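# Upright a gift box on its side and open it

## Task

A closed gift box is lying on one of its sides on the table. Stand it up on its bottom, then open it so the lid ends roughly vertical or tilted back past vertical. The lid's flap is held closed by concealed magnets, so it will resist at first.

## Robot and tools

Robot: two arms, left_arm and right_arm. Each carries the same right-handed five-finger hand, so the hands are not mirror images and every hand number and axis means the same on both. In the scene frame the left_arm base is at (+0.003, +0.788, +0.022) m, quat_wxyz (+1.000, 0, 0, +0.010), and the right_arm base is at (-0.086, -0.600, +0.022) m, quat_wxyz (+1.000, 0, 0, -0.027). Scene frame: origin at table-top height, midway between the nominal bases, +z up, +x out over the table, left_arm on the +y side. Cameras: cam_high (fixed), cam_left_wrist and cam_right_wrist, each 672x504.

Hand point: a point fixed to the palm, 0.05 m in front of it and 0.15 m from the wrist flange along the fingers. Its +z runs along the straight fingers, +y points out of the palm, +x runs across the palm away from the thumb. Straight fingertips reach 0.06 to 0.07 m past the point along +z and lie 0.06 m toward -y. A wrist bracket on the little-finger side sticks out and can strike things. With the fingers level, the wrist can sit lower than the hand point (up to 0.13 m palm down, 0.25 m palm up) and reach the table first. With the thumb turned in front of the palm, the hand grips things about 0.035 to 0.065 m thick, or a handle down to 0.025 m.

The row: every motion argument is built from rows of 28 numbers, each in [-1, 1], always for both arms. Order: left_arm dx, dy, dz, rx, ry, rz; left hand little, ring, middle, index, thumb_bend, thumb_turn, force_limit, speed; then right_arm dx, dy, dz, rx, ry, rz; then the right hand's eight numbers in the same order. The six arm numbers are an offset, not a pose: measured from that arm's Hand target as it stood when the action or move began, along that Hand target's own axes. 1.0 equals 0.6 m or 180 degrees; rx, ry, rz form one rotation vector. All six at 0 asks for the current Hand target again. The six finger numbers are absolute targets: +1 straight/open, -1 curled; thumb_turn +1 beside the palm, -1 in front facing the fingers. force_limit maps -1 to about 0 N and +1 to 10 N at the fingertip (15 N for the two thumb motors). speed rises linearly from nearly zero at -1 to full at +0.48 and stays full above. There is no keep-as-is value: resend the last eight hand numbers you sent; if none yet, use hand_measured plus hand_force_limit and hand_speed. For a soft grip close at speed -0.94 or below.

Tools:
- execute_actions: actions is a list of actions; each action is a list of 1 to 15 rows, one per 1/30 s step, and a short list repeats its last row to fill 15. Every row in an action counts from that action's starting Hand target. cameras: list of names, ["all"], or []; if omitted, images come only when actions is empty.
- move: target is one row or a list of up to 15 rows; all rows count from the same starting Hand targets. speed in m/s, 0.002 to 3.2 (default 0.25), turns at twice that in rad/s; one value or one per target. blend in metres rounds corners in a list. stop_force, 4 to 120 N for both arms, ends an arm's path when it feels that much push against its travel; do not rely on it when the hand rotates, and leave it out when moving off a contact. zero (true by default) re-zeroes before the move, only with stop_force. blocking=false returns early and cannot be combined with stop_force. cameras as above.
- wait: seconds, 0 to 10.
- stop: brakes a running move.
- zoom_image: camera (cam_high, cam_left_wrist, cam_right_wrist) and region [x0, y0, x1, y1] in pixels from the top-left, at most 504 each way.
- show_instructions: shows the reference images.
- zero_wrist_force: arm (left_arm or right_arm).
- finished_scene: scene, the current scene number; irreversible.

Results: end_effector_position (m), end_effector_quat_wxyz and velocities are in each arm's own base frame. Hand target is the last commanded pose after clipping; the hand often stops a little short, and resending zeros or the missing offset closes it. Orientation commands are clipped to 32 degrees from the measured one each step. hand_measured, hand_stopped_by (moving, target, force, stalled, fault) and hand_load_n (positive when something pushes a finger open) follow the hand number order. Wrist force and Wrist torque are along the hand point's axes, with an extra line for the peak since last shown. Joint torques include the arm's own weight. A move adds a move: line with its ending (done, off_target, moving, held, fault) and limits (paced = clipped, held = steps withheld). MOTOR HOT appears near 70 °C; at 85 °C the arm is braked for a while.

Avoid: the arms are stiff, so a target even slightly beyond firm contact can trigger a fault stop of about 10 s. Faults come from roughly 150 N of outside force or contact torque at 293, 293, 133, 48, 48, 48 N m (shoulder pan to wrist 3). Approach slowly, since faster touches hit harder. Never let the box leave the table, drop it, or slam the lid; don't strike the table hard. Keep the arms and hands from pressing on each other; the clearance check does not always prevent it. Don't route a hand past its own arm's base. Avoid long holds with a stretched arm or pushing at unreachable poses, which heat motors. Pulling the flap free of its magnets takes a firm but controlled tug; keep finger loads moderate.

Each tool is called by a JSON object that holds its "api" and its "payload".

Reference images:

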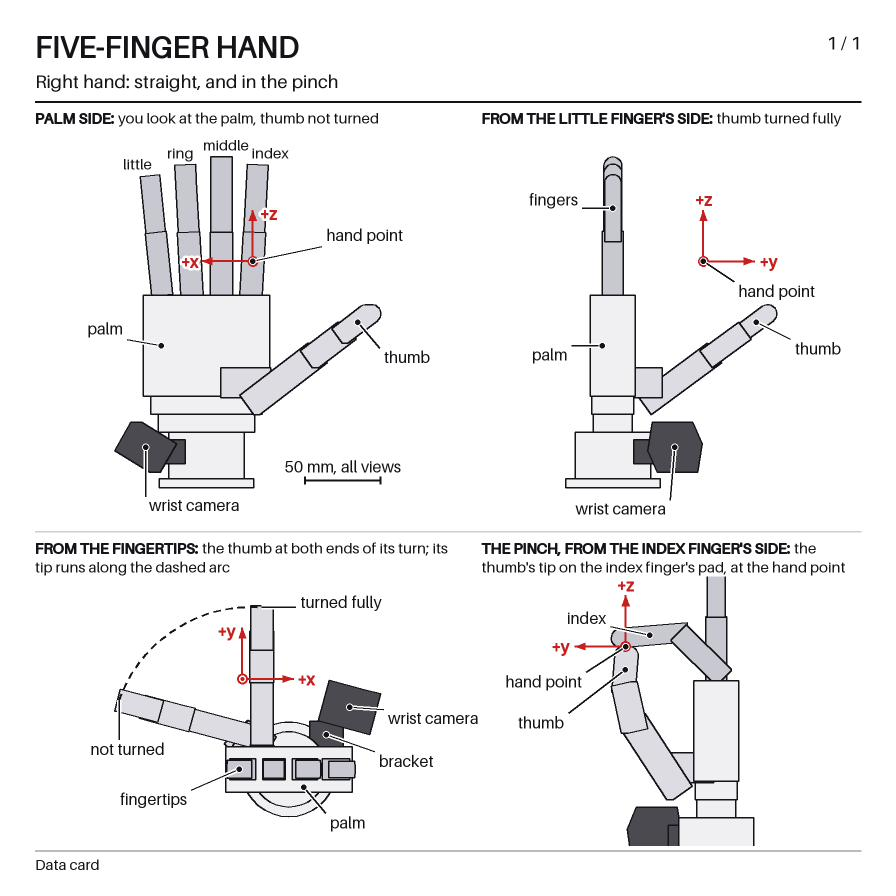

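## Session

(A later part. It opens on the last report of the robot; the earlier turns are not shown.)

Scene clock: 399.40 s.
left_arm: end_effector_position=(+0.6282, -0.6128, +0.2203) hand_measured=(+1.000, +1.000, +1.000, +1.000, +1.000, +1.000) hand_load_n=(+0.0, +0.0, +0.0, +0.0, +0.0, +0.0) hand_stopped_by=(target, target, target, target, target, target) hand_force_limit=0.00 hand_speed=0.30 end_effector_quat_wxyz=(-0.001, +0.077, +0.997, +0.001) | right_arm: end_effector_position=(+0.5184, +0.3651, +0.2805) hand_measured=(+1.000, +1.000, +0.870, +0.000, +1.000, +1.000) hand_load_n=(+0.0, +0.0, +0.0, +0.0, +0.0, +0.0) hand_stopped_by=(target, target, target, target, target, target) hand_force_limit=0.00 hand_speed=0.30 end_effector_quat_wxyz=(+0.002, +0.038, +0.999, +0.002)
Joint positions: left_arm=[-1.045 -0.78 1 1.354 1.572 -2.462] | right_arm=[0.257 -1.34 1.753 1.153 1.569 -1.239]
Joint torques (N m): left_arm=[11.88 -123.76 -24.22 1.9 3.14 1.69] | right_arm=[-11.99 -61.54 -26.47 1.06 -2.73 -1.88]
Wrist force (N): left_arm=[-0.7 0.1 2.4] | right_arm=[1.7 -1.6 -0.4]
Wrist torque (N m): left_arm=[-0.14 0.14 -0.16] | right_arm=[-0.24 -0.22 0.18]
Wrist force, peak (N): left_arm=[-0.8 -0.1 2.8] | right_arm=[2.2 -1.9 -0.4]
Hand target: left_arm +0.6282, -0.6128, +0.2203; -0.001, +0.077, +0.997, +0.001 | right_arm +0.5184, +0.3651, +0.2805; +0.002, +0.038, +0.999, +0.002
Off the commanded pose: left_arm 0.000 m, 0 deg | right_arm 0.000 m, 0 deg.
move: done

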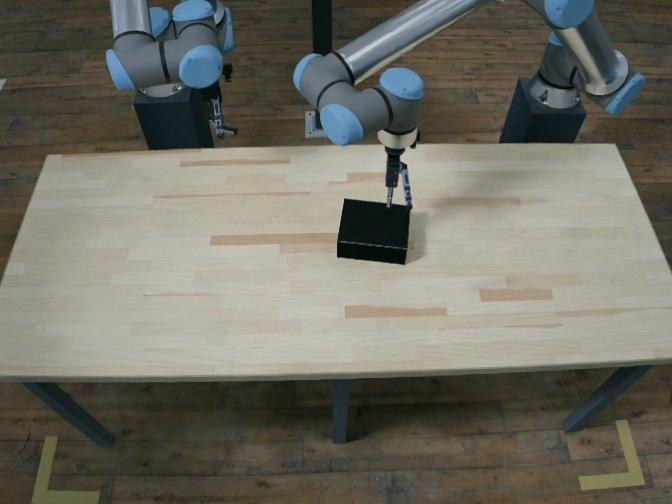

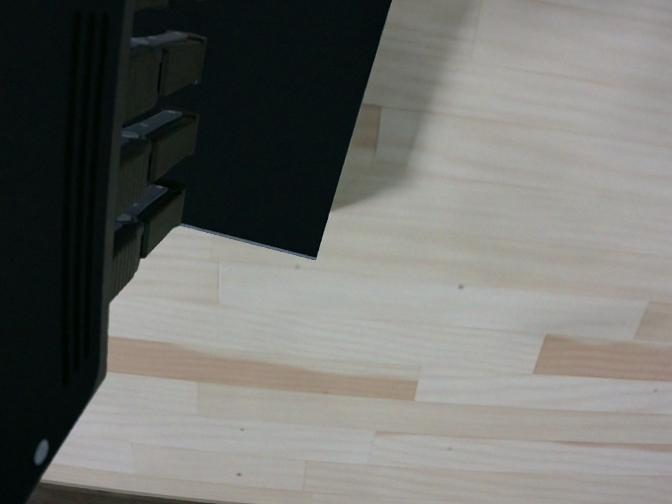

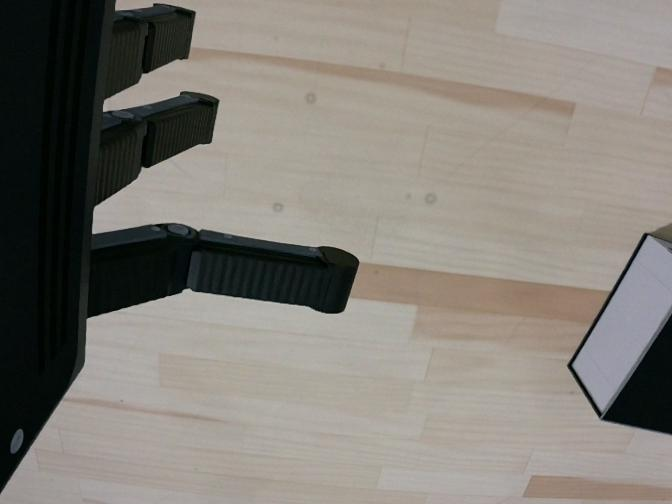

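{"api": "move", "payload": {"target": [0,0,0.3,0,0,0,1,1,1,1,1,1,0,0.3,0,0,0,0,0,0,1,1,1,0,1,1,0,0.3], "speed": 0.04, "stop_force": 25}}

{"api": "move", "payload": {"target": [[0,0,0,0,0,0,1,1,1,1,1,1,0,0.3,-0.06,0.35,0.1,0,0,0,1,1,1,0,1,1,0,0.3],[0,0,0,0,0,0,1,1,1,1,1,1,0,0.3,-0.06,0.35,0.371,0,0,0,1,1,1,0,1,1,0,0.3]], "speed": 0.2, "cameras": ["cam_high","cam_right_wrist"]}}

{"api": "zoom_image", "payload": {"camera": "cam_high", "region": [280, 140, 440, 290]}}

Scene clock: 413.93 s.
left_arm: end_effector_position=(+0.6279, -0.6126, +0.1261) hand_measured=(+1.000, +1.000, +1.000, +1.000, +1.000, +1.000) hand_load_n=(+0.0, -0.5, -0.5, +0.0, +0.0, +0.0) hand_stopped_by=(target, target, target, target, target, target) hand_force_limit=0.00 hand_speed=0.30 end_effector_quat_wxyz=(-0.001, +0.077, +0.997, +0.001) | right_arm: end_effector_position=(+0.5184, +0.3651, +0.2805) hand_measured=(+1.000, +1.000, +0.870, +0.000, +1.000, +1.000) hand_load_n=(+0.0, +0.0, +0.0, +0.0, +0.0, +0.0) hand_stopped_by=(target, target, target, target, target, target) hand_force_limit=0.00 hand_speed=0.30 end_effector_quat_wxyz=(+0.002, +0.038, +0.999, +0.002)
Joint positions: left_arm=[-1.045 -0.73 1.082 1.223 1.572 -2.461] | right_arm=[0.257 -1.34 1.753 1.153 1.569 -1.239]
Joint torques (N m): left_arm=[-1.98 -103.5 -40.61 3.18 2.34 -1.14] | right_arm=[-10.84 -61.03 -27.22 1.1 -2.76 -1.74]
Wrist force (N): left_arm=[-0.3 0.3 -20.5] | right_arm=[1.8 -1.4 -0.5]
Wrist torque (N m): left_arm=[1.20 0.73 -0.14] | right_arm=[-0.20 -0.23 0.19]
Wrist force, peak (N): left_arm=[1.3 0.6 -49.6] | right_arm=[1.8 -2.7 -0.5]
Hand target: left_arm +0.6279, -0.6126, +0.1261; -0.001, +0.077, +0.997, +0.001 (not the last commanded pose) | right_arm +0.5184, +0.3651, +0.2805; +0.002, +0.038, +0.999, +0.002
Off the commanded pose: left_arm 0.086 m, 0 deg | right_arm 0.000 m, 0 deg.
move: contact (left_arm)

Scene clock: 416.00 s.
left_arm: end_effector_position=(+0.6279, -0.6126, +0.1261) hand_measured=(+1.000, +1.000, +1.000, +1.000, +1.000, +1.000) hand_load_n=(+0.0, +0.0, -0.5, +0.0, +0.0, +0.0) hand_stopped_by=(target, target, target, target, target, target) hand_force_limit=0.00 hand_speed=0.30 end_effector_quat_wxyz=(-0.001, +0.077, +0.997, +0.001) | right_arm: end_effector_position=(+0.5702, +0.5717, +0.2213) hand_measured=(+1.000, +1.000, +0.870, +0.000, +1.000, +1.000) hand_load_n=(+0.0, +0.0, +0.0, +0.0, +0.0, +0.0) hand_stopped_by=(target, target, target, target, target, target) hand_force_limit=0.00 hand_speed=0.30 end_effector_quat_wxyz=(+0.002, +0.038, +0.999, +0.002)
Joint positions: left_arm=[-1.045 -0.73 1.082 1.223 1.572 -2.461] | right_arm=[0.528 -1.037 1.431 1.171 1.571 -0.967]
Joint torques (N m): left_arm=[6.92 -104.47 -40.2 3.43 2.29 -0.66] | right_arm=[2.63 -82.58 -33.23 2.51 2.43 -0.18]
Wrist force (N): left_arm=[0.3 0.7 -20.6] | right_arm=[1.4 -1.4 -0.5]
Wrist torque (N m): left_arm=[1.25 0.64 -0.09] | right_arm=[-0.20 -0.15 -0.16]
Wrist force, peak (N): left_arm=[0.1 0.6 -20.9] | right_arm=[1.9 -2.9 -1.1]
Hand target: left_arm +0.6279, -0.6126, +0.1261; -0.001, +0.077, +0.997, +0.001 | right_arm +0.5702, +0.5716, +0.2214; +0.002, +0.038, +0.999, +0.002 (not the last commanded pose)
Off the commanded pose: left_arm 0.000 m, 0 deg | right_arm 0.163 m, 0 deg.
move: held (right_arm; a check stopped the path); path passed 1 of 2 targets; limits=held
pose unreachable (right arm): on one or more control steps of this call, first in action 0 (counted from 0), this arm could not follow its commanded pose, so it was not sent that pose on those steps. It may still have moved: this result reports where it is.
cause: moving toward the commanded pose would bring a part of the arm too close to another arm (a part of this arm just beyond joint 4 (wrist 1) and a part of the left arm just beyond its joint 3 (elbow), where that arm would come to rest).
Images, in order (width x height): cam_high 672x504, cam_right_wrist 672x504.

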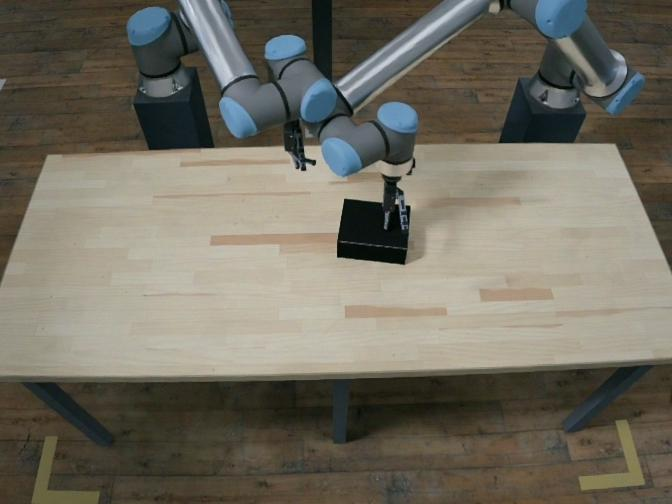

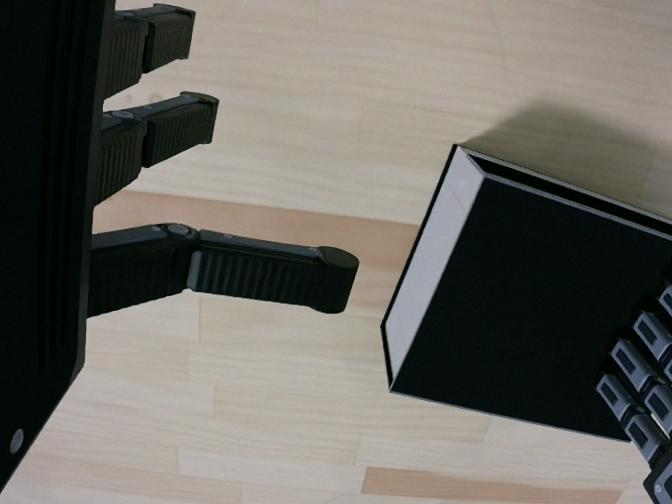

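Scaled by 3.150.

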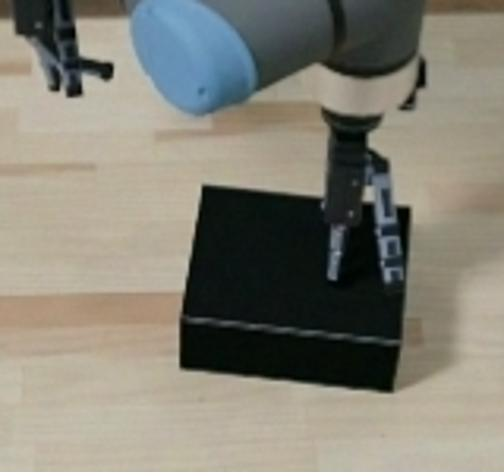

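{"api": "move", "payload": {"target": [[0,0,-0.06,0,0,0,1,1,1,1,1,1,0,0.3,0,0,0,0,0,0,1,1,1,0,1,1,0,0.3],[-0.033,0.09,-0.06,0.139,0,0,1,1,1,1,1,1,0,0.3,0,0,0,0,0,0,1,1,1,0,1,1,0,0.3]], "speed": 0.15}}

{"api": "move", "payload": {"target": [0,0.106,0.227,0,0,0,1,1,1,1,1,1,0,0.3,0,0,0,0,0,0,1,1,1,0,1,1,0,0.3], "speed": 0.04, "stop_force": 25}}

{"api": "move", "payload": {"target": [0,0,0,0,0,0,1,1,1,1,1,1,0,0.3,0,0,0.273,0,0,0,1,1,1,0,1,1,0,0.3], "speed": 0.15, "cameras": ["cam_high","cam_right_wrist"]}}

{"api": "zoom_image", "payload": {"camera": "cam_high", "region": [280, 140, 440, 290]}}

Scene clock: 428.83 s.
left_arm: end_effector_position=(+0.6280, -0.6127, +0.1264) hand_measured=(+1.000, +1.000, +1.000, +1.000, +1.000, +1.000) hand_load_n=(+0.0, +0.0, -1.0, +0.0, -0.5, +0.0) hand_stopped_by=(target, target, target, target, target, target) hand_force_limit=0.00 hand_speed=0.30 end_effector_quat_wxyz=(-0.001, +0.077, +0.997, +0.001) | right_arm: end_effector_position=(+0.5702, +0.5716, +0.2214) hand_measured=(+1.000, +1.000, +0.870, +0.000, +1.000, +1.000) hand_load_n=(+0.0, +0.0, +0.0, +0.0, +0.0, +0.0) hand_stopped_by=(target, target, target, target, target, target) hand_force_limit=0.00 hand_speed=0.30 end_effector_quat_wxyz=(+0.002, +0.038, +0.999, +0.002)
Joint positions: left_arm=[-1.045 -0.731 1.081 1.223 1.572 -2.461] | right_arm=[0.528 -1.037 1.431 1.171 1.571 -0.967]
Joint torques (N m): left_arm=[8.52 -74.86 -19.75 -0.13 2.2 0.26] | right_arm=[-11.8 -83.06 -27.17 2.08 -2.24 -0.78]
Wrist force (N): left_arm=[0.6 0.9 -13.0] | right_arm=[1.6 -1.1 -1.0]
Wrist torque (N m): left_arm=[0.78 0.57 -0.07] | right_arm=[-0.13 -0.17 -0.13]
Wrist force, peak (N): left_arm=[-0.1 0.7 -20.8] | right_arm=[2.0 -1.9 -0.8]
Hand target: left_arm +0.6279, -0.6126, +0.1262; -0.001, +0.077, +0.997, +0.001 (not the last commanded pose) | right_arm +0.5702, +0.5716, +0.2214; +0.002, +0.038, +0.999, +0.002
Off the commanded pose: left_arm 0.068 m, 25 deg | right_arm 0.000 m, 0 deg.
move: held (left_arm; a check stopped the path); path passed 0 of 2 targets; limits=held
pose unreachable (left arm): on one or more control steps of this call, first in action 0 (counted from 0), this arm could not follow its commanded pose, so it was not sent that pose on those steps. It may still have moved: this result reports where it is.
cause: moving toward the commanded pose would bring a part of the arm too close to another arm (a part of this arm just beyond joint 3 (elbow) and a part of the right arm just beyond its joint 4 (wrist 1), where that arm would come to rest).

Scene clock: 430.13 s.
left_arm: end_effector_position=(+0.6280, -0.6122, +0.1254) hand_measured=(+1.000, +1.000, +1.000, +1.000, +1.000, +1.000) hand_load_n=(+0.0, +0.0, +0.5, +0.0, +0.0, +0.0) hand_stopped_by=(target, target, target, target, target, target) hand_force_limit=0.00 hand_speed=0.30 end_effector_quat_wxyz=(-0.001, +0.077, +0.997, +0.001) | right_arm: end_effector_position=(+0.5702, +0.5716, +0.2214) hand_measured=(+1.000, +1.000, +0.870, +0.000, +1.000, +1.000) hand_load_n=(+0.0, +0.0, +0.0, +0.0, -0.5, +0.0) hand_stopped_by=(target, target, target, target, target, target) hand_force_limit=0.00 hand_speed=0.30 end_effector_quat_wxyz=(+0.002, +0.038, +0.999, +0.002)
Joint positions: left_arm=[-1.045 -0.731 1.083 1.221 1.572 -2.461] | right_arm=[0.528 -1.037 1.431 1.171 1.571 -0.967]
Joint torques (N m): left_arm=[-5.72 -67.32 -32.97 2.35 -3.28 -1.86] | right_arm=[-11.31 -83 -27.16 2.34 -2.5 -0.91]
Wrist force (N): left_arm=[0.4 -3.3 -35.5] | right_arm=[1.4 -1.7 -0.7]
Wrist torque (N m): left_arm=[2.29 1.07 -0.14] | right_arm=[-0.23 -0.14 -0.17]
Wrist force, peak (N): left_arm=[0.4 -7.7 -50.7] | right_arm=[1.8 -2.0 -0.6]
Hand target: left_arm +0.6280, -0.6122, +0.1254; -0.001, +0.077, +0.997, +0.001 (not the last commanded pose) | right_arm +0.5702, +0.5716, +0.2214; +0.002, +0.038, +0.999, +0.002
Off the commanded pose: left_arm 0.149 m, 0 deg | right_arm 0.000 m, 0 deg.
move: contact (left_arm)

Scene clock: 430.63 s.
left_arm: end_effector_position=(+0.6280, -0.6122, +0.1254) hand_measured=(+1.000, +1.000, +1.000, +1.000, +1.000, +1.000) hand_load_n=(+0.0, +0.5, +0.5, +0.0, +0.0, +0.0) hand_stopped_by=(target, target, target, target, target, target) hand_force_limit=0.00 hand_speed=0.30 end_effector_quat_wxyz=(-0.001, +0.077, +0.997, +0.001) | right_arm: end_effector_position=(+0.5702, +0.5716, +0.2214) hand_measured=(+1.000, +1.000, +0.870, +0.000, +1.000, +1.000) hand_load_n=(+0.0, +0.0, +0.5, +0.0, -0.5, +0.0) hand_stopped_by=(target, target, target, target, target, target) hand_force_limit=0.00 hand_speed=0.30 end_effector_quat_wxyz=(+0.002, +0.038, +0.999, +0.002)
Joint positions: left_arm=[-1.045 -0.731 1.083 1.221 1.572 -2.461] | right_arm=[0.528 -1.037 1.431 1.171 1.571 -0.967]
Joint torques (N m): left_arm=[-5.4 -71.45 -32.97 2.29 -3.05 -2.17] | right_arm=[-11.96 -80.68 -39.9 7.46 -2.53 -0.88]
Wrist force (N): left_arm=[0.6 -3.0 -35.5] | right_arm=[1.6 -1.8 -0.5]
Wrist torque (N m): left_arm=[2.34 1.05 -0.13] | right_arm=[-0.26 -0.18 -0.16]
Wrist force, peak (N): left_arm=[0.4 -3.0 -36.0] | right_arm=[1.9 -1.8 -0.6]
Hand target: left_arm +0.6280, -0.6122, +0.1254; -0.001, +0.077, +0.997, +0.001 | right_arm +0.5702, +0.5716, +0.2214; +0.002, +0.038, +0.999, +0.002 (not the last commanded pose)
Off the commanded pose: left_arm 0.000 m, 0 deg | right_arm 0.164 m, 0 deg.
move: held (right_arm; a check stopped the path); limits=held
pose unreachable (right arm): on one or more control steps of this call, first in action 0 (counted from 0), this arm could not follow its commanded pose, so it was not sent that pose on those steps. It may still have moved: this result reports where it is.
cause: moving toward the commanded pose would bring a part of the arm too close to another arm (a part of this arm just beyond joint 4 (wrist 1) and a part of the left arm just beyond its joint 3 (elbow), along the way the arms are being sent, or toward where that arm still pushes).
Images, in order (width x height): cam_high 672x504, cam_right_wrist 672x504.

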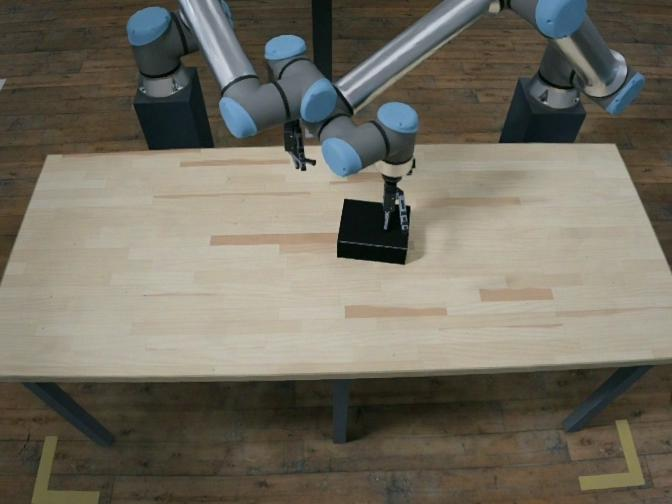

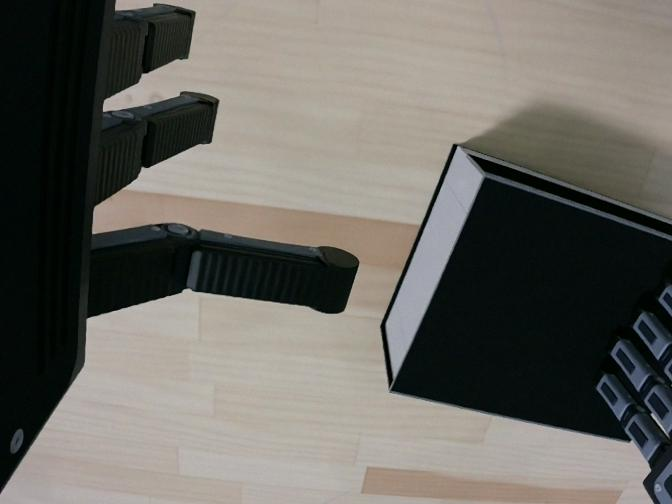

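Scaled by 3.150.

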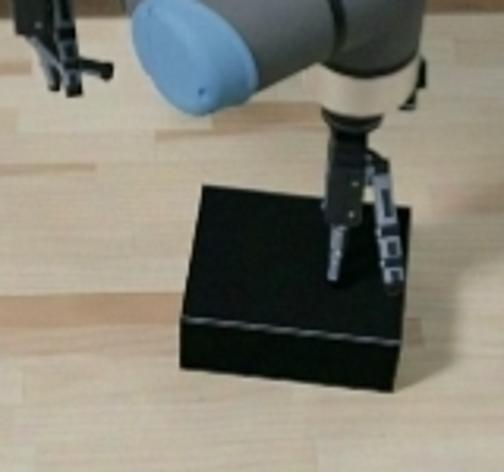

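{"api": "move", "payload": {"target": [0,0,0,0,0,0,1,1,1,1,1,1,0,0.3,0,-0.2,-0.05,0,0,0,1,1,1,0,1,1,0,0.3], "speed": 0.25}}

{"api": "move", "payload": {"target": [[0,0,-0.06,0,0,0,1,1,1,1,1,1,0,0.3,0,0,0,0,0,0,1,1,1,0,1,1,0,0.3],[-0.04,0.1,-0.06,0.139,0,0,1,1,1,1,1,1,0,0.3,0,0,0,0,0,0,1,1,1,0,1,1,0,0.3]], "speed": 0.15}}

{"api": "move", "payload": {"target": [0,0.106,0.227,0,0,0,1,1,1,1,1,1,0,0.3,0,0,0,0,0,0,1,1,1,0,1,1,0,0.3], "speed": 0.04, "stop_force": 25}}

{"api": "move", "payload": {"target": [[0,0,0,0,0,0,1,1,1,1,1,1,0,0.3,0,0.19,0.05,0,0,0,1,1,1,0,1,1,0,0.3],[0,0,0,0,0,0,1,1,1,1,1,1,0,0.3,0,0.19,0.323,0,0,0,1,1,1,0,1,1,0,0.3]], "speed": 0.15, "cameras": ["cam_high","cam_right_wrist"]}}

{"api": "zoom_image", "payload": {"camera": "cam_high", "region": [280, 140, 440, 290]}}

Scene clock: 437.80 s.
left_arm: end_effector_position=(+0.6280, -0.6122, +0.1254) hand_measured=(+1.000, +1.000, +1.000, +1.000, +1.000, +1.000) hand_load_n=(+0.0, +0.0, +0.5, +0.0, +0.0, +0.0) hand_stopped_by=(target, target, target, target, target, target) hand_force_limit=0.00 hand_speed=0.30 end_effector_quat_wxyz=(-0.001, +0.077, +0.997, +0.001) | right_arm: end_effector_position=(+0.5611, +0.4521, +0.2509) hand_measured=(+1.000, +1.000, +0.870, +0.000, +1.000, +1.000) hand_load_n=(+0.0, +0.5, +0.0, +0.0, +0.0, +0.0) hand_stopped_by=(target, target, target, target, target, target) hand_force_limit=0.00 hand_speed=0.30 end_effector_quat_wxyz=(+0.002, +0.038, +0.999, +0.002) end_effector_velocity=(+0.000, -0.002, +0.000) end_effector_angular_velocity=(+0.000, +0.001, +0.001)
Joint positions: left_arm=[-1.045 -0.731 1.083 1.221 1.572 -2.461] | right_arm=[0.375 -1.188 1.603 1.15 1.57 -1.121]
Joint velocities: left_arm=[within noise] | right_arm=[-0.004 -0.002 0.003 0 0 -0.005]
Joint torques (N m): left_arm=[-4.8 -86.91 -32.97 2.39 -3.27 -1.89] | right_arm=[-12.02 -72.29 -25.86 0.95 -2.96 -1.42]
Wrist force (N): left_arm=[0.3 -3.1 -35.4] | right_arm=[1.6 -1.7 -0.8]
Wrist torque (N m): left_arm=[2.31 1.09 -0.15] | right_arm=[-0.22 -0.19 0.17]
Wrist force, peak (N): left_arm=[0.5 -3.1 -35.9] | right_arm=[1.4 -3.1 -1.0]
Hand target: left_arm +0.6280, -0.6122, +0.1254; -0.001, +0.077, +0.997, +0.001 | right_arm +0.5610, +0.4518, +0.2510; +0.002, +0.038, +0.999, +0.002
Off the commanded pose: left_arm 0.000 m, 0 deg | right_arm 0.000 m, 0 deg.
move: done

Scene clock: 440.80 s.
left_arm: end_effector_position=(+0.6610, -0.5568, +0.1614) hand_measured=(+1.000, +1.000, +1.000, +1.000, +1.000, +1.000) hand_load_n=(+0.0, +0.0, +0.0, +0.0, -0.5, -0.5) hand_stopped_by=(target, target, target, target, target, target) hand_force_limit=0.00 hand_speed=0.30 end_effector_quat_wxyz=(-0.018, +0.075, +0.974, -0.215) | right_arm: end_effector_position=(+0.5610, +0.4518, +0.2510) hand_measured=(+1.000, +1.000, +0.870, +0.000, +1.000, +1.000) hand_load_n=(+0.0, -0.5, +0.0, +0.5, +0.0, +0.0) hand_stopped_by=(target, target, target, target, target, target) hand_force_limit=0.00 hand_speed=0.30 end_effector_quat_wxyz=(+0.002, +0.038, +0.999, +0.002)
Joint positions: left_arm=[-0.875 -0.92 1.286 0.91 1.895 -2.341] | right_arm=[0.375 -1.188 1.603 1.15 1.57 -1.121]
Joint torques (N m): left_arm=[11.3 -113.83 -23.37 1.21 4.11 1.66] | right_arm=[-12.07 -70.59 -26.38 0.99 -2.96 -1.86]
Wrist force (N): left_arm=[-0.4 -1.4 2.6] | right_arm=[1.5 -1.9 -1.0]
Wrist torque (N m): left_arm=[-0.11 0.05 -0.25] | right_arm=[-0.25 -0.17 0.15]
Wrist force, peak (N): left_arm=[0.6 -3.4 -35.4] | right_arm=[1.7 -2.3 -1.2]
Hand target: left_arm +0.6611, -0.5567, +0.1614; -0.018, +0.075, +0.973, -0.215 | right_arm +0.5610, +0.4518, +0.2510; +0.002, +0.038, +0.999, +0.002
Off the commanded pose: left_arm 0.000 m, 0 deg | right_arm 0.000 m, 0 deg.
move: done

Scene clock: 444.00 s.
left_arm: end_effector_position=(+0.6609, -0.5565, +0.0947) hand_measured=(+1.000, +1.000, +1.000, +1.000, +1.000, +1.000) hand_load_n=(+0.0, +0.0, +1.0, +0.0, +0.0, +0.0) hand_stopped_by=(target, target, target, target, target, target) hand_force_limit=0.00 hand_speed=0.30 end_effector_quat_wxyz=(-0.018, +0.075, +0.973, -0.215) | right_arm: end_effector_position=(+0.5610, +0.4518, +0.2510) hand_measured=(+1.000, +1.000, +0.870, +0.000, +1.000, +1.000) hand_load_n=(+0.0, +0.0, +0.0, +0.0, +0.0, +0.0) hand_stopped_by=(target, target, target, target, target, target) hand_force_limit=0.00 hand_speed=0.30 end_effector_quat_wxyz=(+0.002, +0.038, +0.999, +0.002)
Joint positions: left_arm=[-0.875 -0.876 1.336 0.814 1.895 -2.341] | right_arm=[0.375 -1.188 1.603 1.15 1.57 -1.121]
Joint torques (N m): left_arm=[-4.13 -89.99 -39.37 3.32 -3.85 0.01] | right_arm=[-11.85 -73.47 -27.19 0.86 -2.78 -1.8]
Wrist force (N): left_arm=[1.2 -6.9 -23.4] | right_arm=[1.6 -1.7 -0.5]
Wrist torque (N m): left_arm=[1.79 0.78 -0.29] | right_arm=[-0.24 -0.20 0.17]
Wrist force, peak (N): left_arm=[3.7 -13.0 -52.8] | right_arm=[1.9 -2.1 -0.6]
Hand target: left_arm +0.6609, -0.5565, +0.0947; -0.018, +0.075, +0.973, -0.215 (not the last commanded pose) | right_arm +0.5610, +0.4518, +0.2510; +0.002, +0.038, +0.999, +0.002
Off the commanded pose: left_arm 0.084 m, 0 deg | right_arm 0.000 m, 0 deg.
move: contact (left_arm)

Scene clock: 447.07 s.
left_arm: end_effector_position=(+0.6609, -0.5565, +0.0947) hand_measured=(+1.000, +1.000, +1.000, +1.000, +1.000, +1.000) hand_load_n=(+0.0, +0.0, +0.5, +0.0, +0.0, +0.0) hand_stopped_by=(target, target, target, target, target, target) hand_force_limit=0.00 hand_speed=0.30 end_effector_quat_wxyz=(-0.018, +0.075, +0.973, -0.215) | right_arm: end_effector_position=(+0.5705, +0.5661, +0.0579) hand_measured=(+1.000, +1.000, +0.870, +0.000, +1.000, +1.000) hand_load_n=(-0.5, +0.0, +0.0, +0.0, +0.0, +0.0) hand_stopped_by=(target, target, target, target, target, target) hand_force_limit=0.00 hand_speed=0.30 end_effector_quat_wxyz=(+0.002, +0.038, +0.999, +0.002)
Joint positions: left_arm=[-0.875 -0.876 1.336 0.814 1.895 -2.341] | right_arm=[0.521 -0.911 1.546 0.93 1.571 -0.974]
Joint torques (N m): left_arm=[-0.65 -92.27 -38.97 3.43 -3.16 1.28] | right_arm=[16.45 -67.8 -22.74 1.09 -2.31 2.04]
Wrist force (N): left_arm=[1.4 -7.1 -23.0] | right_arm=[1.4 -1.4 -0.5]
Wrist torque (N m): left_arm=[1.73 0.74 -0.28] | right_arm=[-0.19 -0.16 -0.12]
Wrist force, peak (N): left_arm=[1.3 -7.0 -23.5] | right_arm=[1.3 -2.9 -0.7]
Hand target: left_arm +0.6609, -0.5565, +0.0947; -0.018, +0.075, +0.973, -0.215 | right_arm +0.5705, +0.5661, +0.0576; +0.002, +0.038, +0.999, +0.002
Off the commanded pose: left_arm 0.000 m, 0 deg | right_arm 0.000 m, 0 deg.
move: done
Images, in order (width x height): cam_high 672x504, cam_right_wrist 672x504.

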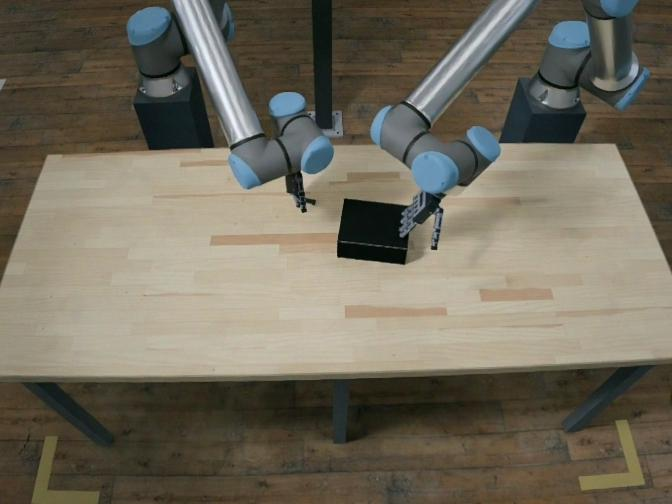

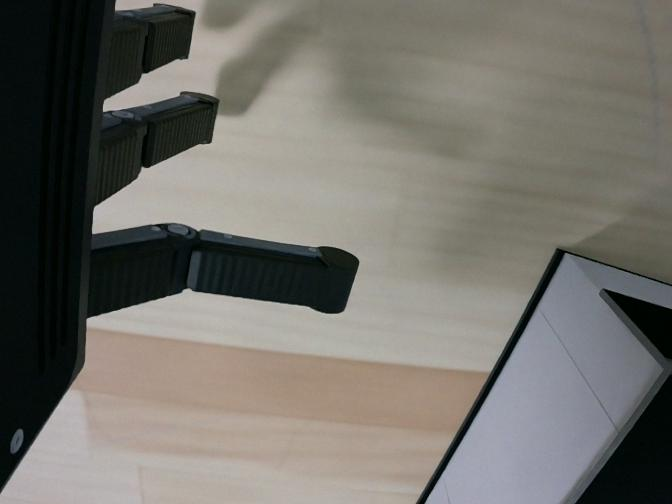

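Scaled by 3.150.

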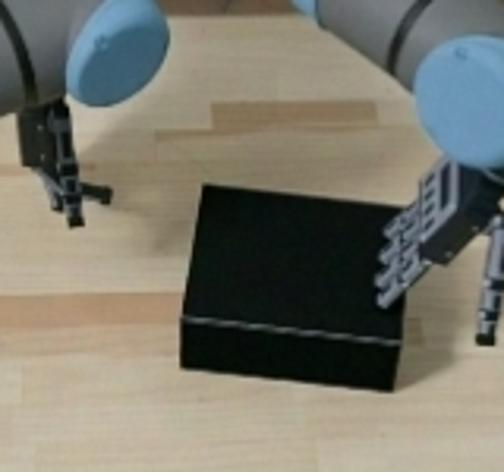

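{"api": "move", "payload": {"target": [0,0,0,0,0,0,1,1,1,1,1,1,0,0.3,-0.02,0.067,0,0,0,0,1,1,1,0,1,1,0,0.3], "stop_force": 4, "speed": 0.03, "cameras": ["all"]}}

Scene clock: 465.33 s.
left_arm: end_effector_position=(+0.6609, -0.5565, +0.0947) hand_measured=(+1.000, +1.000, +1.000, +1.000, +1.000, +1.000) hand_load_n=(+0.0, +0.0, +0.5, +0.0, +0.0, +0.0) hand_stopped_by=(target, target, target, target, target, target) hand_force_limit=0.00 hand_speed=0.30 end_effector_quat_wxyz=(-0.018, +0.075, +0.973, -0.215) | right_arm: end_effector_position=(+0.5855, +0.6053, +0.0578) hand_measured=(+1.000, +1.000, +0.870, +0.000, +1.000, +1.000) hand_load_n=(+0.0, +0.0, +0.0, +0.0, +0.0, +0.0) hand_stopped_by=(target, target, target, target, target, target) hand_force_limit=0.00 hand_speed=0.30 end_effector_quat_wxyz=(+0.002, +0.038, +0.999, +0.002)
Joint positions: left_arm=[-0.875 -0.876 1.336 0.814 1.895 -2.341] | right_arm=[0.557 -0.858 1.45 0.973 1.571 -0.939]
Joint torques (N m): left_arm=[4.59 -92.59 -39.42 3.23 -2 1.22] | right_arm=[16.76 -71.83 -36.06 7.36 3.04 2.04]
Wrist force (N): left_arm=[1.1 -7.1 -23.0] | right_arm=[1.4 -1.6 -0.3]
Wrist torque (N m): left_arm=[1.73 0.78 -0.30] | right_arm=[-0.24 -0.15 -0.11]
Wrist force, peak (N): left_arm=[1.4 -7.2 -23.4] | right_arm=[1.4 -2.2 -1.0]
Hand target: left_arm +0.6609, -0.5565, +0.0947; -0.018, +0.075, +0.973, -0.215 | right_arm +0.5855, +0.6053, +0.0578; +0.002, +0.038, +0.999, +0.002
Off the commanded pose: left_arm 0.000 m, 0 deg | right_arm 0.000 m, 0 deg.
move: done

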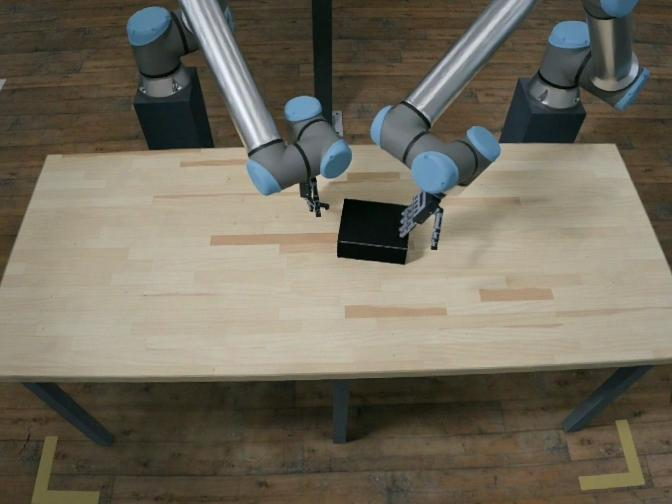

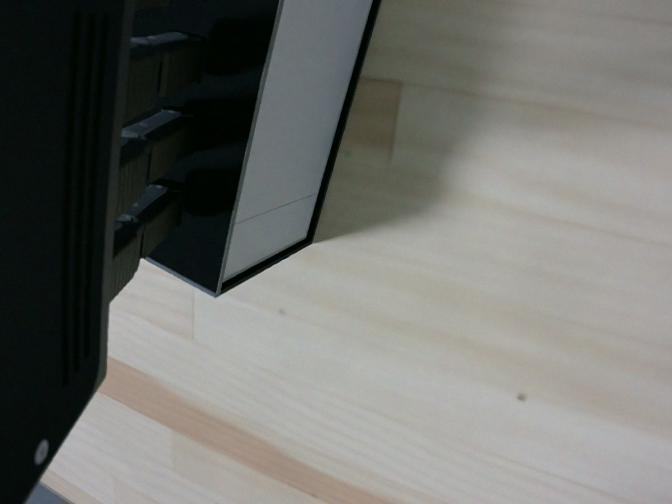

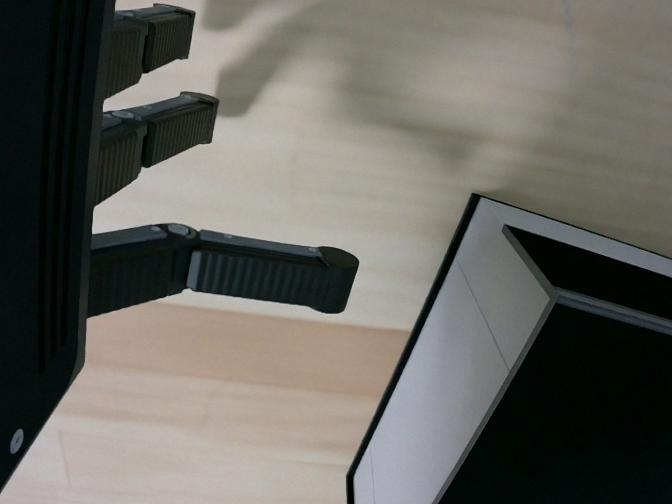

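{"api": "move", "payload": {"target": [0,0,0,0,0,0,1,1,1,1,1,1,0,0.3,0,0.09,0,0,0,0,1,1,1,0,1,1,0,0.3], "stop_force": 4, "speed": 0.02, "cameras": ["cam_right_wrist"]}}

Scene clock: 475.03 s.
left_arm: end_effector_position=(+0.6609, -0.5566, +0.0947) hand_measured=(+1.000, +1.000, +1.000, +1.000, +1.000, +1.000) hand_load_n=(+0.0, +0.5, +0.5, -0.5, +0.0, +0.0) hand_stopped_by=(target, target, target, target, target, target) hand_force_limit=0.00 hand_speed=0.30 end_effector_quat_wxyz=(-0.018, +0.075, +0.973, -0.215) | right_arm: end_effector_position=(+0.5888, +0.6491, +0.0580) hand_measured=(+1.000, +1.000, +0.870, +0.000, +1.000, +1.000) hand_load_n=(+0.0, +0.0, +0.0, +0.0, +0.0, +0.0) hand_stopped_by=(target, target, target, target, target, target) hand_force_limit=0.00 hand_speed=0.30 end_effector_quat_wxyz=(+0.002, +0.038, +0.999, +0.002)
Joint positions: left_arm=[-0.875 -0.876 1.336 0.814 1.895 -2.341] | right_arm=[0.602 -0.81 1.361 1.014 1.571 -0.894]
Joint torques (N m): left_arm=[3.7 -90.32 -32.76 3.33 -0.69 1.04] | right_arm=[-12.95 -94.58 -24.38 0.95 -2.87 -1.92]
Wrist force (N): left_arm=[-3.3 -4.6 -24.3] | right_arm=[2.0 -1.7 -0.8]
Wrist torque (N m): left_arm=[1.72 0.53 -0.49] | right_arm=[-0.22 -0.26 -0.01]
Wrist force, peak (N): left_arm=[-3.1 -4.7 -25.0] | right_arm=[6.3 -11.8 -4.2]
Hand target: left_arm +0.6609, -0.5565, +0.0947; -0.018, +0.075, +0.973, -0.215 | right_arm +0.5888, +0.6491, +0.0580; +0.002, +0.038, +0.999, +0.002 (not the last commanded pose)
Off the commanded pose: left_arm 0.000 m, 0 deg | right_arm 0.010 m, 0 deg.
move: contact (right_arm)
Images, in order (width x height): cam_right_wrist 672x504.

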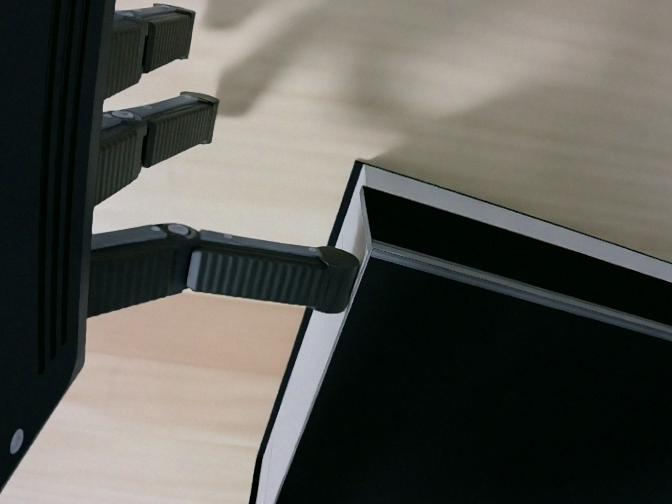

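{"api": "move", "payload": {"target": [[0,0,0,0,0,0,1,1,1,1,1,1,0,0.3,0,0.003,0,0,0,0,1,1,1,0,1,1,0,0.3],[0,0,0,0,0,0,1,1,1,1,1,1,0,0.3,0.083,0.003,0,0,0,0,1,1,1,0,1,1,0,0.3]], "stop_force": 20, "speed": 0.03, "cameras": ["cam_right_wrist"]}}

Scene clock: 485.27 s.
left_arm: end_effector_position=(+0.6609, -0.5565, +0.0947) hand_measured=(+1.000, +1.000, +1.000, +1.000, +1.000, +1.000) hand_load_n=(+0.0, +0.0, +1.5, +0.0, +0.0, +0.0) hand_stopped_by=(target, target, target, target, target, target) hand_force_limit=0.00 hand_speed=0.30 end_effector_quat_wxyz=(-0.018, +0.075, +0.973, -0.215) | right_arm: end_effector_position=(+0.5393, +0.6547, +0.0578) hand_measured=(+1.000, +1.000, +0.870, +0.000, +1.000, +1.000) hand_load_n=(+0.0, +0.5, +0.0, +0.0, +0.0, +0.0) hand_stopped_by=(target, target, target, target, target, target) hand_force_limit=0.00 hand_speed=0.30 end_effector_quat_wxyz=(+0.002, +0.038, +0.999, +0.002)
Joint positions: left_arm=[-0.875 -0.876 1.336 0.814 1.895 -2.341] | right_arm=[0.645 -0.851 1.437 0.979 1.571 -0.851]
Joint torques (N m): left_arm=[3.51 -82.5 -10.72 3.36 0.41 1.09] | right_arm=[17.18 -91.1 -22.7 1.12 2.95 2.06]
Wrist force (N): left_arm=[0.1 -12.3 -18.4] | right_arm=[2.1 -1.8 -0.7]
Wrist torque (N m): left_arm=[1.86 0.58 -0.43] | right_arm=[-0.27 -0.26 -0.09]
Wrist force, peak (N): left_arm=[-3.0 -4.8 -24.8] | right_arm=[3.2 -9.8 -2.7]
Hand target: left_arm +0.6609, -0.5565, +0.0947; -0.018, +0.075, +0.973, -0.215 | right_arm +0.5393, +0.6547, +0.0578; +0.002, +0.038, +0.999, +0.002
Off the commanded pose: left_arm 0.000 m, 0 deg | right_arm 0.000 m, 0 deg.
move: done
Images, in order (width x height): cam_right_wrist 672x504.

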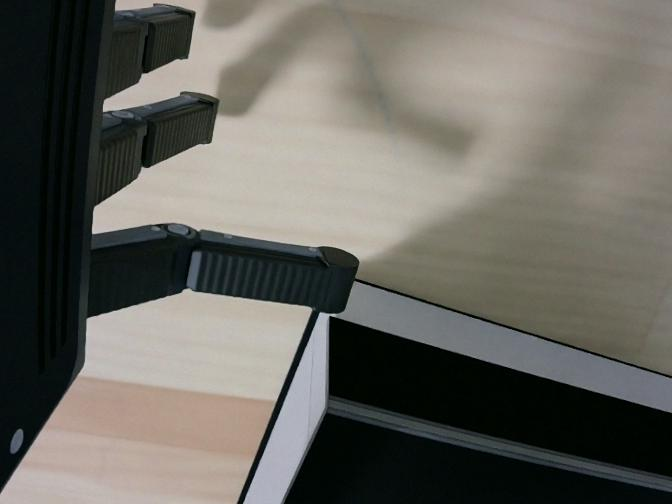

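{"api": "move", "payload": {"target": [[0,0,0,0,0,0,1,1,1,1,1,1,0,0.3,0,-0.05,0,0,0,0,-0.9,-0.9,-0.9,0,1,1,0,0.3],[0,0,0,0,0,0,1,1,1,1,1,1,0,0.3,-0.09,-0.05,0.014,0,0,0,-0.9,-0.9,-0.9,0,1,1,0,0.3]], "speed": 0.08}}

{"api": "move", "payload": {"target": [0,0,0,0,0,0,1,1,1,1,1,1,0,0.3,0,0.09,0,0,0,0,-0.9,-0.9,-0.9,0,1,1,0,0.3], "speed": 0.02, "stop_force": 6, "cameras": ["cam_right_wrist"]}}

Scene clock: 496.97 s.
left_arm: end_effector_position=(+0.6609, -0.5565, +0.0947) hand_measured=(+1.000, +1.000, +1.000, +1.000, +1.000, +1.000) hand_load_n=(+0.0, +0.0, +1.5, +0.0, -0.5, +0.0) hand_stopped_by=(target, target, target, target, target, target) hand_force_limit=0.00 hand_speed=0.30 end_effector_quat_wxyz=(-0.018, +0.075, +0.973, -0.215) | right_arm: end_effector_position=(+0.5907, +0.6207, +0.0495) hand_measured=(-0.900, -0.900, -0.900, +0.000, +1.000, +1.000) hand_load_n=(+0.0, +0.0, +0.0, +0.0, +0.0, +0.0) hand_stopped_by=(target, target, target, target, target, target) hand_force_limit=0.00 hand_speed=0.30 end_effector_quat_wxyz=(+0.002, +0.038, +0.999, +0.002)
Joint positions: left_arm=[-0.875 -0.876 1.336 0.814 1.895 -2.341] | right_arm=[0.57 -0.83 1.416 0.979 1.571 -0.926]
Joint torques (N m): left_arm=[3.58 -73.67 -10.69 2.86 0.57 0.99] | right_arm=[-13.21 -74.76 -35.82 7.36 -3.03 -1.7]
Wrist force (N): left_arm=[0.1 -12.0 -18.5] | right_arm=[1.9 -1.9 -0.5]
Wrist torque (N m): left_arm=[1.89 0.59 -0.42] | right_arm=[-0.27 -0.22 0.21]
Wrist force, peak (N): left_arm=[0.2 -12.8 -18.7] | right_arm=[1.9 -2.3 -0.6]
Hand target: left_arm +0.6609, -0.5565, +0.0947; -0.018, +0.075, +0.973, -0.215 | right_arm +0.5909, +0.6207, +0.0495; +0.002, +0.038, +0.999, +0.002
Off the commanded pose: left_arm 0.000 m, 0 deg | right_arm 0.000 m, 0 deg.
move: done

Scene clock: 499.77 s.
left_arm: end_effector_position=(+0.6609, -0.5565, +0.0947) hand_measured=(+1.000, +1.000, +1.000, +1.000, +1.000, +1.000) hand_load_n=(+0.0, +0.0, +0.5, +0.0, +0.0, +0.0) hand_stopped_by=(target, target, target, target, target, target) hand_force_limit=0.00 hand_speed=0.30 end_effector_quat_wxyz=(-0.018, +0.075, +0.973, -0.215) | right_arm: end_effector_position=(+0.5932, +0.6514, +0.0496) hand_measured=(-0.900, -0.900, -0.900, +0.000, +1.000, +1.000) hand_load_n=(+0.0, +0.0, +0.0, +0.5, -0.5, +0.0) hand_stopped_by=(target, target, target, target, target, target) hand_force_limit=0.00 hand_speed=0.30 end_effector_quat_wxyz=(+0.002, +0.038, +0.999, +0.002)
Joint positions: left_arm=[-0.875 -0.876 1.336 0.814 1.895 -2.341] | right_arm=[0.601 -0.796 1.352 1.009 1.571 -0.895]
Joint torques (N m): left_arm=[4.01 -69.14 -12.49 2.99 0.49 1.03] | right_arm=[-12.33 -94.35 -24.54 0.65 -3.05 -1.86]
Wrist force (N): left_arm=[-2.7 -5.8 -23.1] | right_arm=[2.5 -2.0 -0.7]
Wrist torque (N m): left_arm=[1.80 0.47 -0.44] | right_arm=[-0.19 -0.29 0.02]
Wrist force, peak (N): left_arm=[-2.6 -6.4 -23.8] | right_arm=[6.3 -11.9 -4.0]
Hand target: left_arm +0.6609, -0.5565, +0.0947; -0.018, +0.075, +0.973, -0.215 | right_arm +0.5932, +0.6514, +0.0496; +0.002, +0.038, +0.999, +0.002 (not the last commanded pose)
Off the commanded pose: left_arm 0.000 m, 0 deg | right_arm 0.023 m, 0 deg.
move: contact (right_arm)
Images, in order (width x height): cam_right_wrist 672x504.

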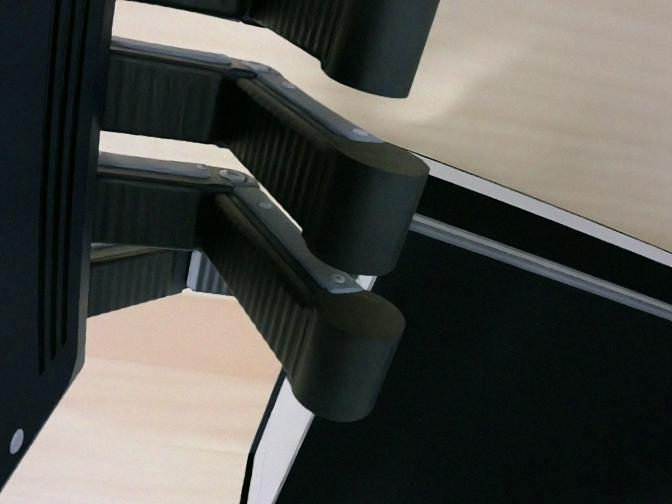

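{"api": "move", "payload": {"target": [[0,0,0,0,0,0,1,1,1,1,1,1,0,0.3,0,0.0035,0,0,0,0,-0.9,-0.9,-0.9,0,1,1,0,0.3],[0,0,0,0,0,0,1,1,1,1,1,1,0,0.3,0.075,0.0035,0,0,0,0,-0.9,-0.9,-0.9,0,1,1,0,0.3]], "stop_force": 20, "speed": 0.025, "cameras": ["cam_right_wrist"]}}

Scene clock: 506.83 s.
left_arm: end_effector_position=(+0.6609, -0.5565, +0.0947) hand_measured=(+1.000, +1.000, +1.000, +1.000, +1.000, +1.000) hand_load_n=(+0.0, -0.5, +1.0, +0.0, +0.0, +0.0) hand_stopped_by=(target, target, target, target, target, target) hand_force_limit=0.00 hand_speed=0.30 end_effector_quat_wxyz=(-0.018, +0.075, +0.973, -0.215) | right_arm: end_effector_position=(+0.5485, +0.6568, +0.0494) hand_measured=(-0.900, -0.900, -0.900, +0.000, +1.000, +1.000) hand_load_n=(+0.0, +0.0, +0.0, +0.0, +0.0, +0.0) hand_stopped_by=(target, target, target, target, target, target) hand_force_limit=0.00 hand_speed=0.30 end_effector_quat_wxyz=(+0.002, +0.038, +0.999, +0.002)
Joint positions: left_arm=[-0.875 -0.876 1.336 0.814 1.895 -2.341] | right_arm=[0.64 -0.833 1.421 0.977 1.571 -0.856]
Joint torques (N m): left_arm=[2.19 -61.58 -22.81 2.92 0.64 0.8] | right_arm=[16.6 -92.03 -23.16 1.03 2.81 2.07]
Wrist force (N): left_arm=[-2.1 -9.1 -21.1] | right_arm=[1.8 -1.6 -0.8]
Wrist torque (N m): left_arm=[1.84 0.50 -0.46] | right_arm=[-0.21 -0.22 -0.10]
Wrist force, peak (N): left_arm=[-4.4 -5.2 -24.5] | right_arm=[4.1 -12.0 -3.7]
Hand target: left_arm +0.6609, -0.5565, +0.0947; -0.018, +0.075, +0.973, -0.215 | right_arm +0.5485, +0.6568, +0.0494; +0.002, +0.038, +0.999, +0.002
Off the commanded pose: left_arm 0.000 m, 0 deg | right_arm 0.000 m, 0 deg.
move: done
Images, in order (width x height): cam_right_wrist 672x504.

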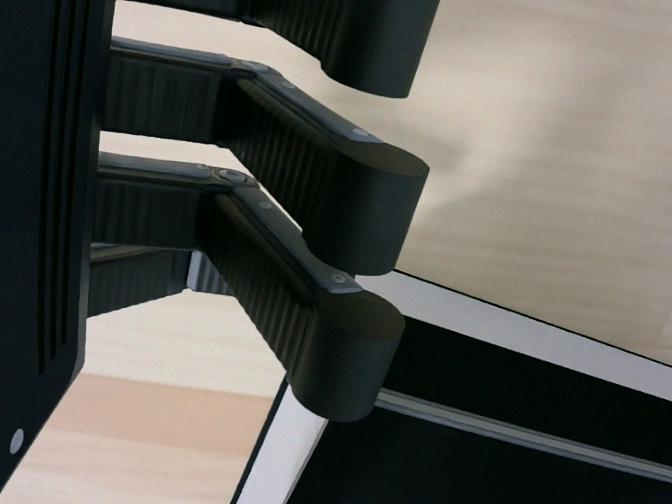

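{"api": "move", "payload": {"target": [[0,0,0,0,0,0,1,1,1,1,1,1,0,0.3,0,-0.045,0,0,0,0,-0.9,-0.9,-0.9,0,1,1,0,0.3],[0,0,0,0,0,0,1,1,1,1,1,1,0,0.3,-0.10,-0.045,0,0,0,0,-0.9,-0.9,-0.9,0,1,1,0,0.3]], "speed": 0.08}}

{"api": "move", "payload": {"target": [0,0,0,0,0,0,1,1,1,1,1,1,0,0.3,0,0.09,0,0,0,0,-0.9,-0.9,-0.9,0,1,1,0,0.3], "speed": 0.02, "stop_force": 6, "cameras": ["cam_right_wrist"]}}

Scene clock: 517.07 s.
left_arm: end_effector_position=(+0.6609, -0.5565, +0.0947) hand_measured=(+1.000, +1.000, +1.000, +1.000, +1.000, +1.000) hand_load_n=(+0.0, +0.0, +1.0, +0.0, +0.0, +0.0) hand_stopped_by=(target, target, target, target, target, target) hand_force_limit=0.00 hand_speed=0.30 end_effector_quat_wxyz=(-0.018, +0.075, +0.973, -0.215) | right_arm: end_effector_position=(+0.6060, +0.6254, +0.0496) hand_measured=(-0.900, -0.900, -0.900, +0.000, +1.000, +1.000) hand_load_n=(+0.0, +0.0, +0.0, +0.0, -0.5, +0.0) hand_stopped_by=(target, target, target, target, target, target) hand_force_limit=0.00 hand_speed=0.30 end_effector_quat_wxyz=(+0.002, +0.038, +0.999, +0.002)
Joint positions: left_arm=[-0.875 -0.876 1.336 0.814 1.895 -2.341] | right_arm=[0.565 -0.81 1.378 0.997 1.571 -0.931]
Joint torques (N m): left_arm=[2.64 -60.64 -31.45 3.05 0.38 0.87] | right_arm=[-12.17 -75.68 -36.21 7.21 -2.75 -1.6]
Wrist force (N): left_arm=[-1.7 -9.6 -21.2] | right_arm=[2.1 -1.9 -1.2]
Wrist torque (N m): left_arm=[1.77 0.45 -0.45] | right_arm=[-0.20 -0.24 0.21]
Wrist force, peak (N): left_arm=[-2.0 -9.6 -21.3] | right_arm=[2.5 -1.6 -0.7]
Hand target: left_arm +0.6609, -0.5565, +0.0947; -0.018, +0.075, +0.973, -0.215 | right_arm +0.6063, +0.6254, +0.0496; +0.002, +0.038, +0.999, +0.002
Off the commanded pose: left_arm 0.000 m, 0 deg | right_arm 0.000 m, 0 deg.
move: done

Scene clock: 519.63 s.
left_arm: end_effector_position=(+0.6609, -0.5565, +0.0947) hand_measured=(+1.000, +1.000, +1.000, +1.000, +1.000, +1.000) hand_load_n=(+0.0, +0.0, +0.5, +0.0, +0.0, +0.0) hand_stopped_by=(target, target, target, target, target, target) hand_force_limit=0.00 hand_speed=0.30 end_effector_quat_wxyz=(-0.018, +0.075, +0.973, -0.215) | right_arm: end_effector_position=(+0.6081, +0.6504, +0.0497) hand_measured=(-0.900, -0.900, -0.900, +0.000, +1.000, +1.000) hand_load_n=(+0.0, +0.0, +0.0, +0.5, +0.0, +0.0) hand_stopped_by=(target, target, target, target, target, target) hand_force_limit=0.00 hand_speed=0.30 end_effector_quat_wxyz=(+0.002, +0.038, +0.999, +0.002)
Joint positions: left_arm=[-0.875 -0.876 1.336 0.814 1.895 -2.341] | right_arm=[0.59 -0.782 1.325 1.022 1.571 -0.906]
Joint torques (N m): left_arm=[1.44 -60.18 -34.73 2.74 0.51 0.82] | right_arm=[-11.25 -96.66 -25.6 0.22 -2.76 -1.75]
Wrist force (N): left_arm=[-3.2 -4.7 -24.6] | right_arm=[3.2 -3.3 -0.9]
Wrist torque (N m): left_arm=[1.71 0.45 -0.44] | right_arm=[-0.19 -0.18 0.00]
Wrist force, peak (N): left_arm=[-3.4 -4.6 -24.9] | right_arm=[4.8 -14.5 -4.8]
Hand target: left_arm +0.6609, -0.5565, +0.0947; -0.018, +0.075, +0.973, -0.215 | right_arm +0.6081, +0.6504, +0.0497; +0.002, +0.038, +0.999, +0.002 (not the last commanded pose)
Off the commanded pose: left_arm 0.000 m, 0 deg | right_arm 0.029 m, 0 deg.
move: contact (right_arm)
Images, in order (width x height): cam_right_wrist 672x504.

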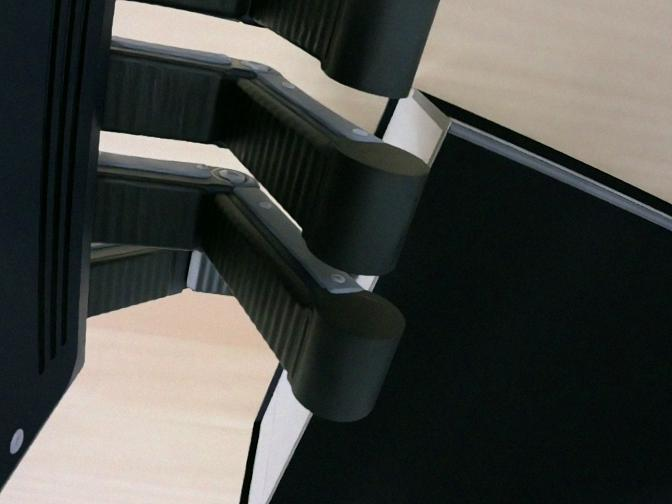

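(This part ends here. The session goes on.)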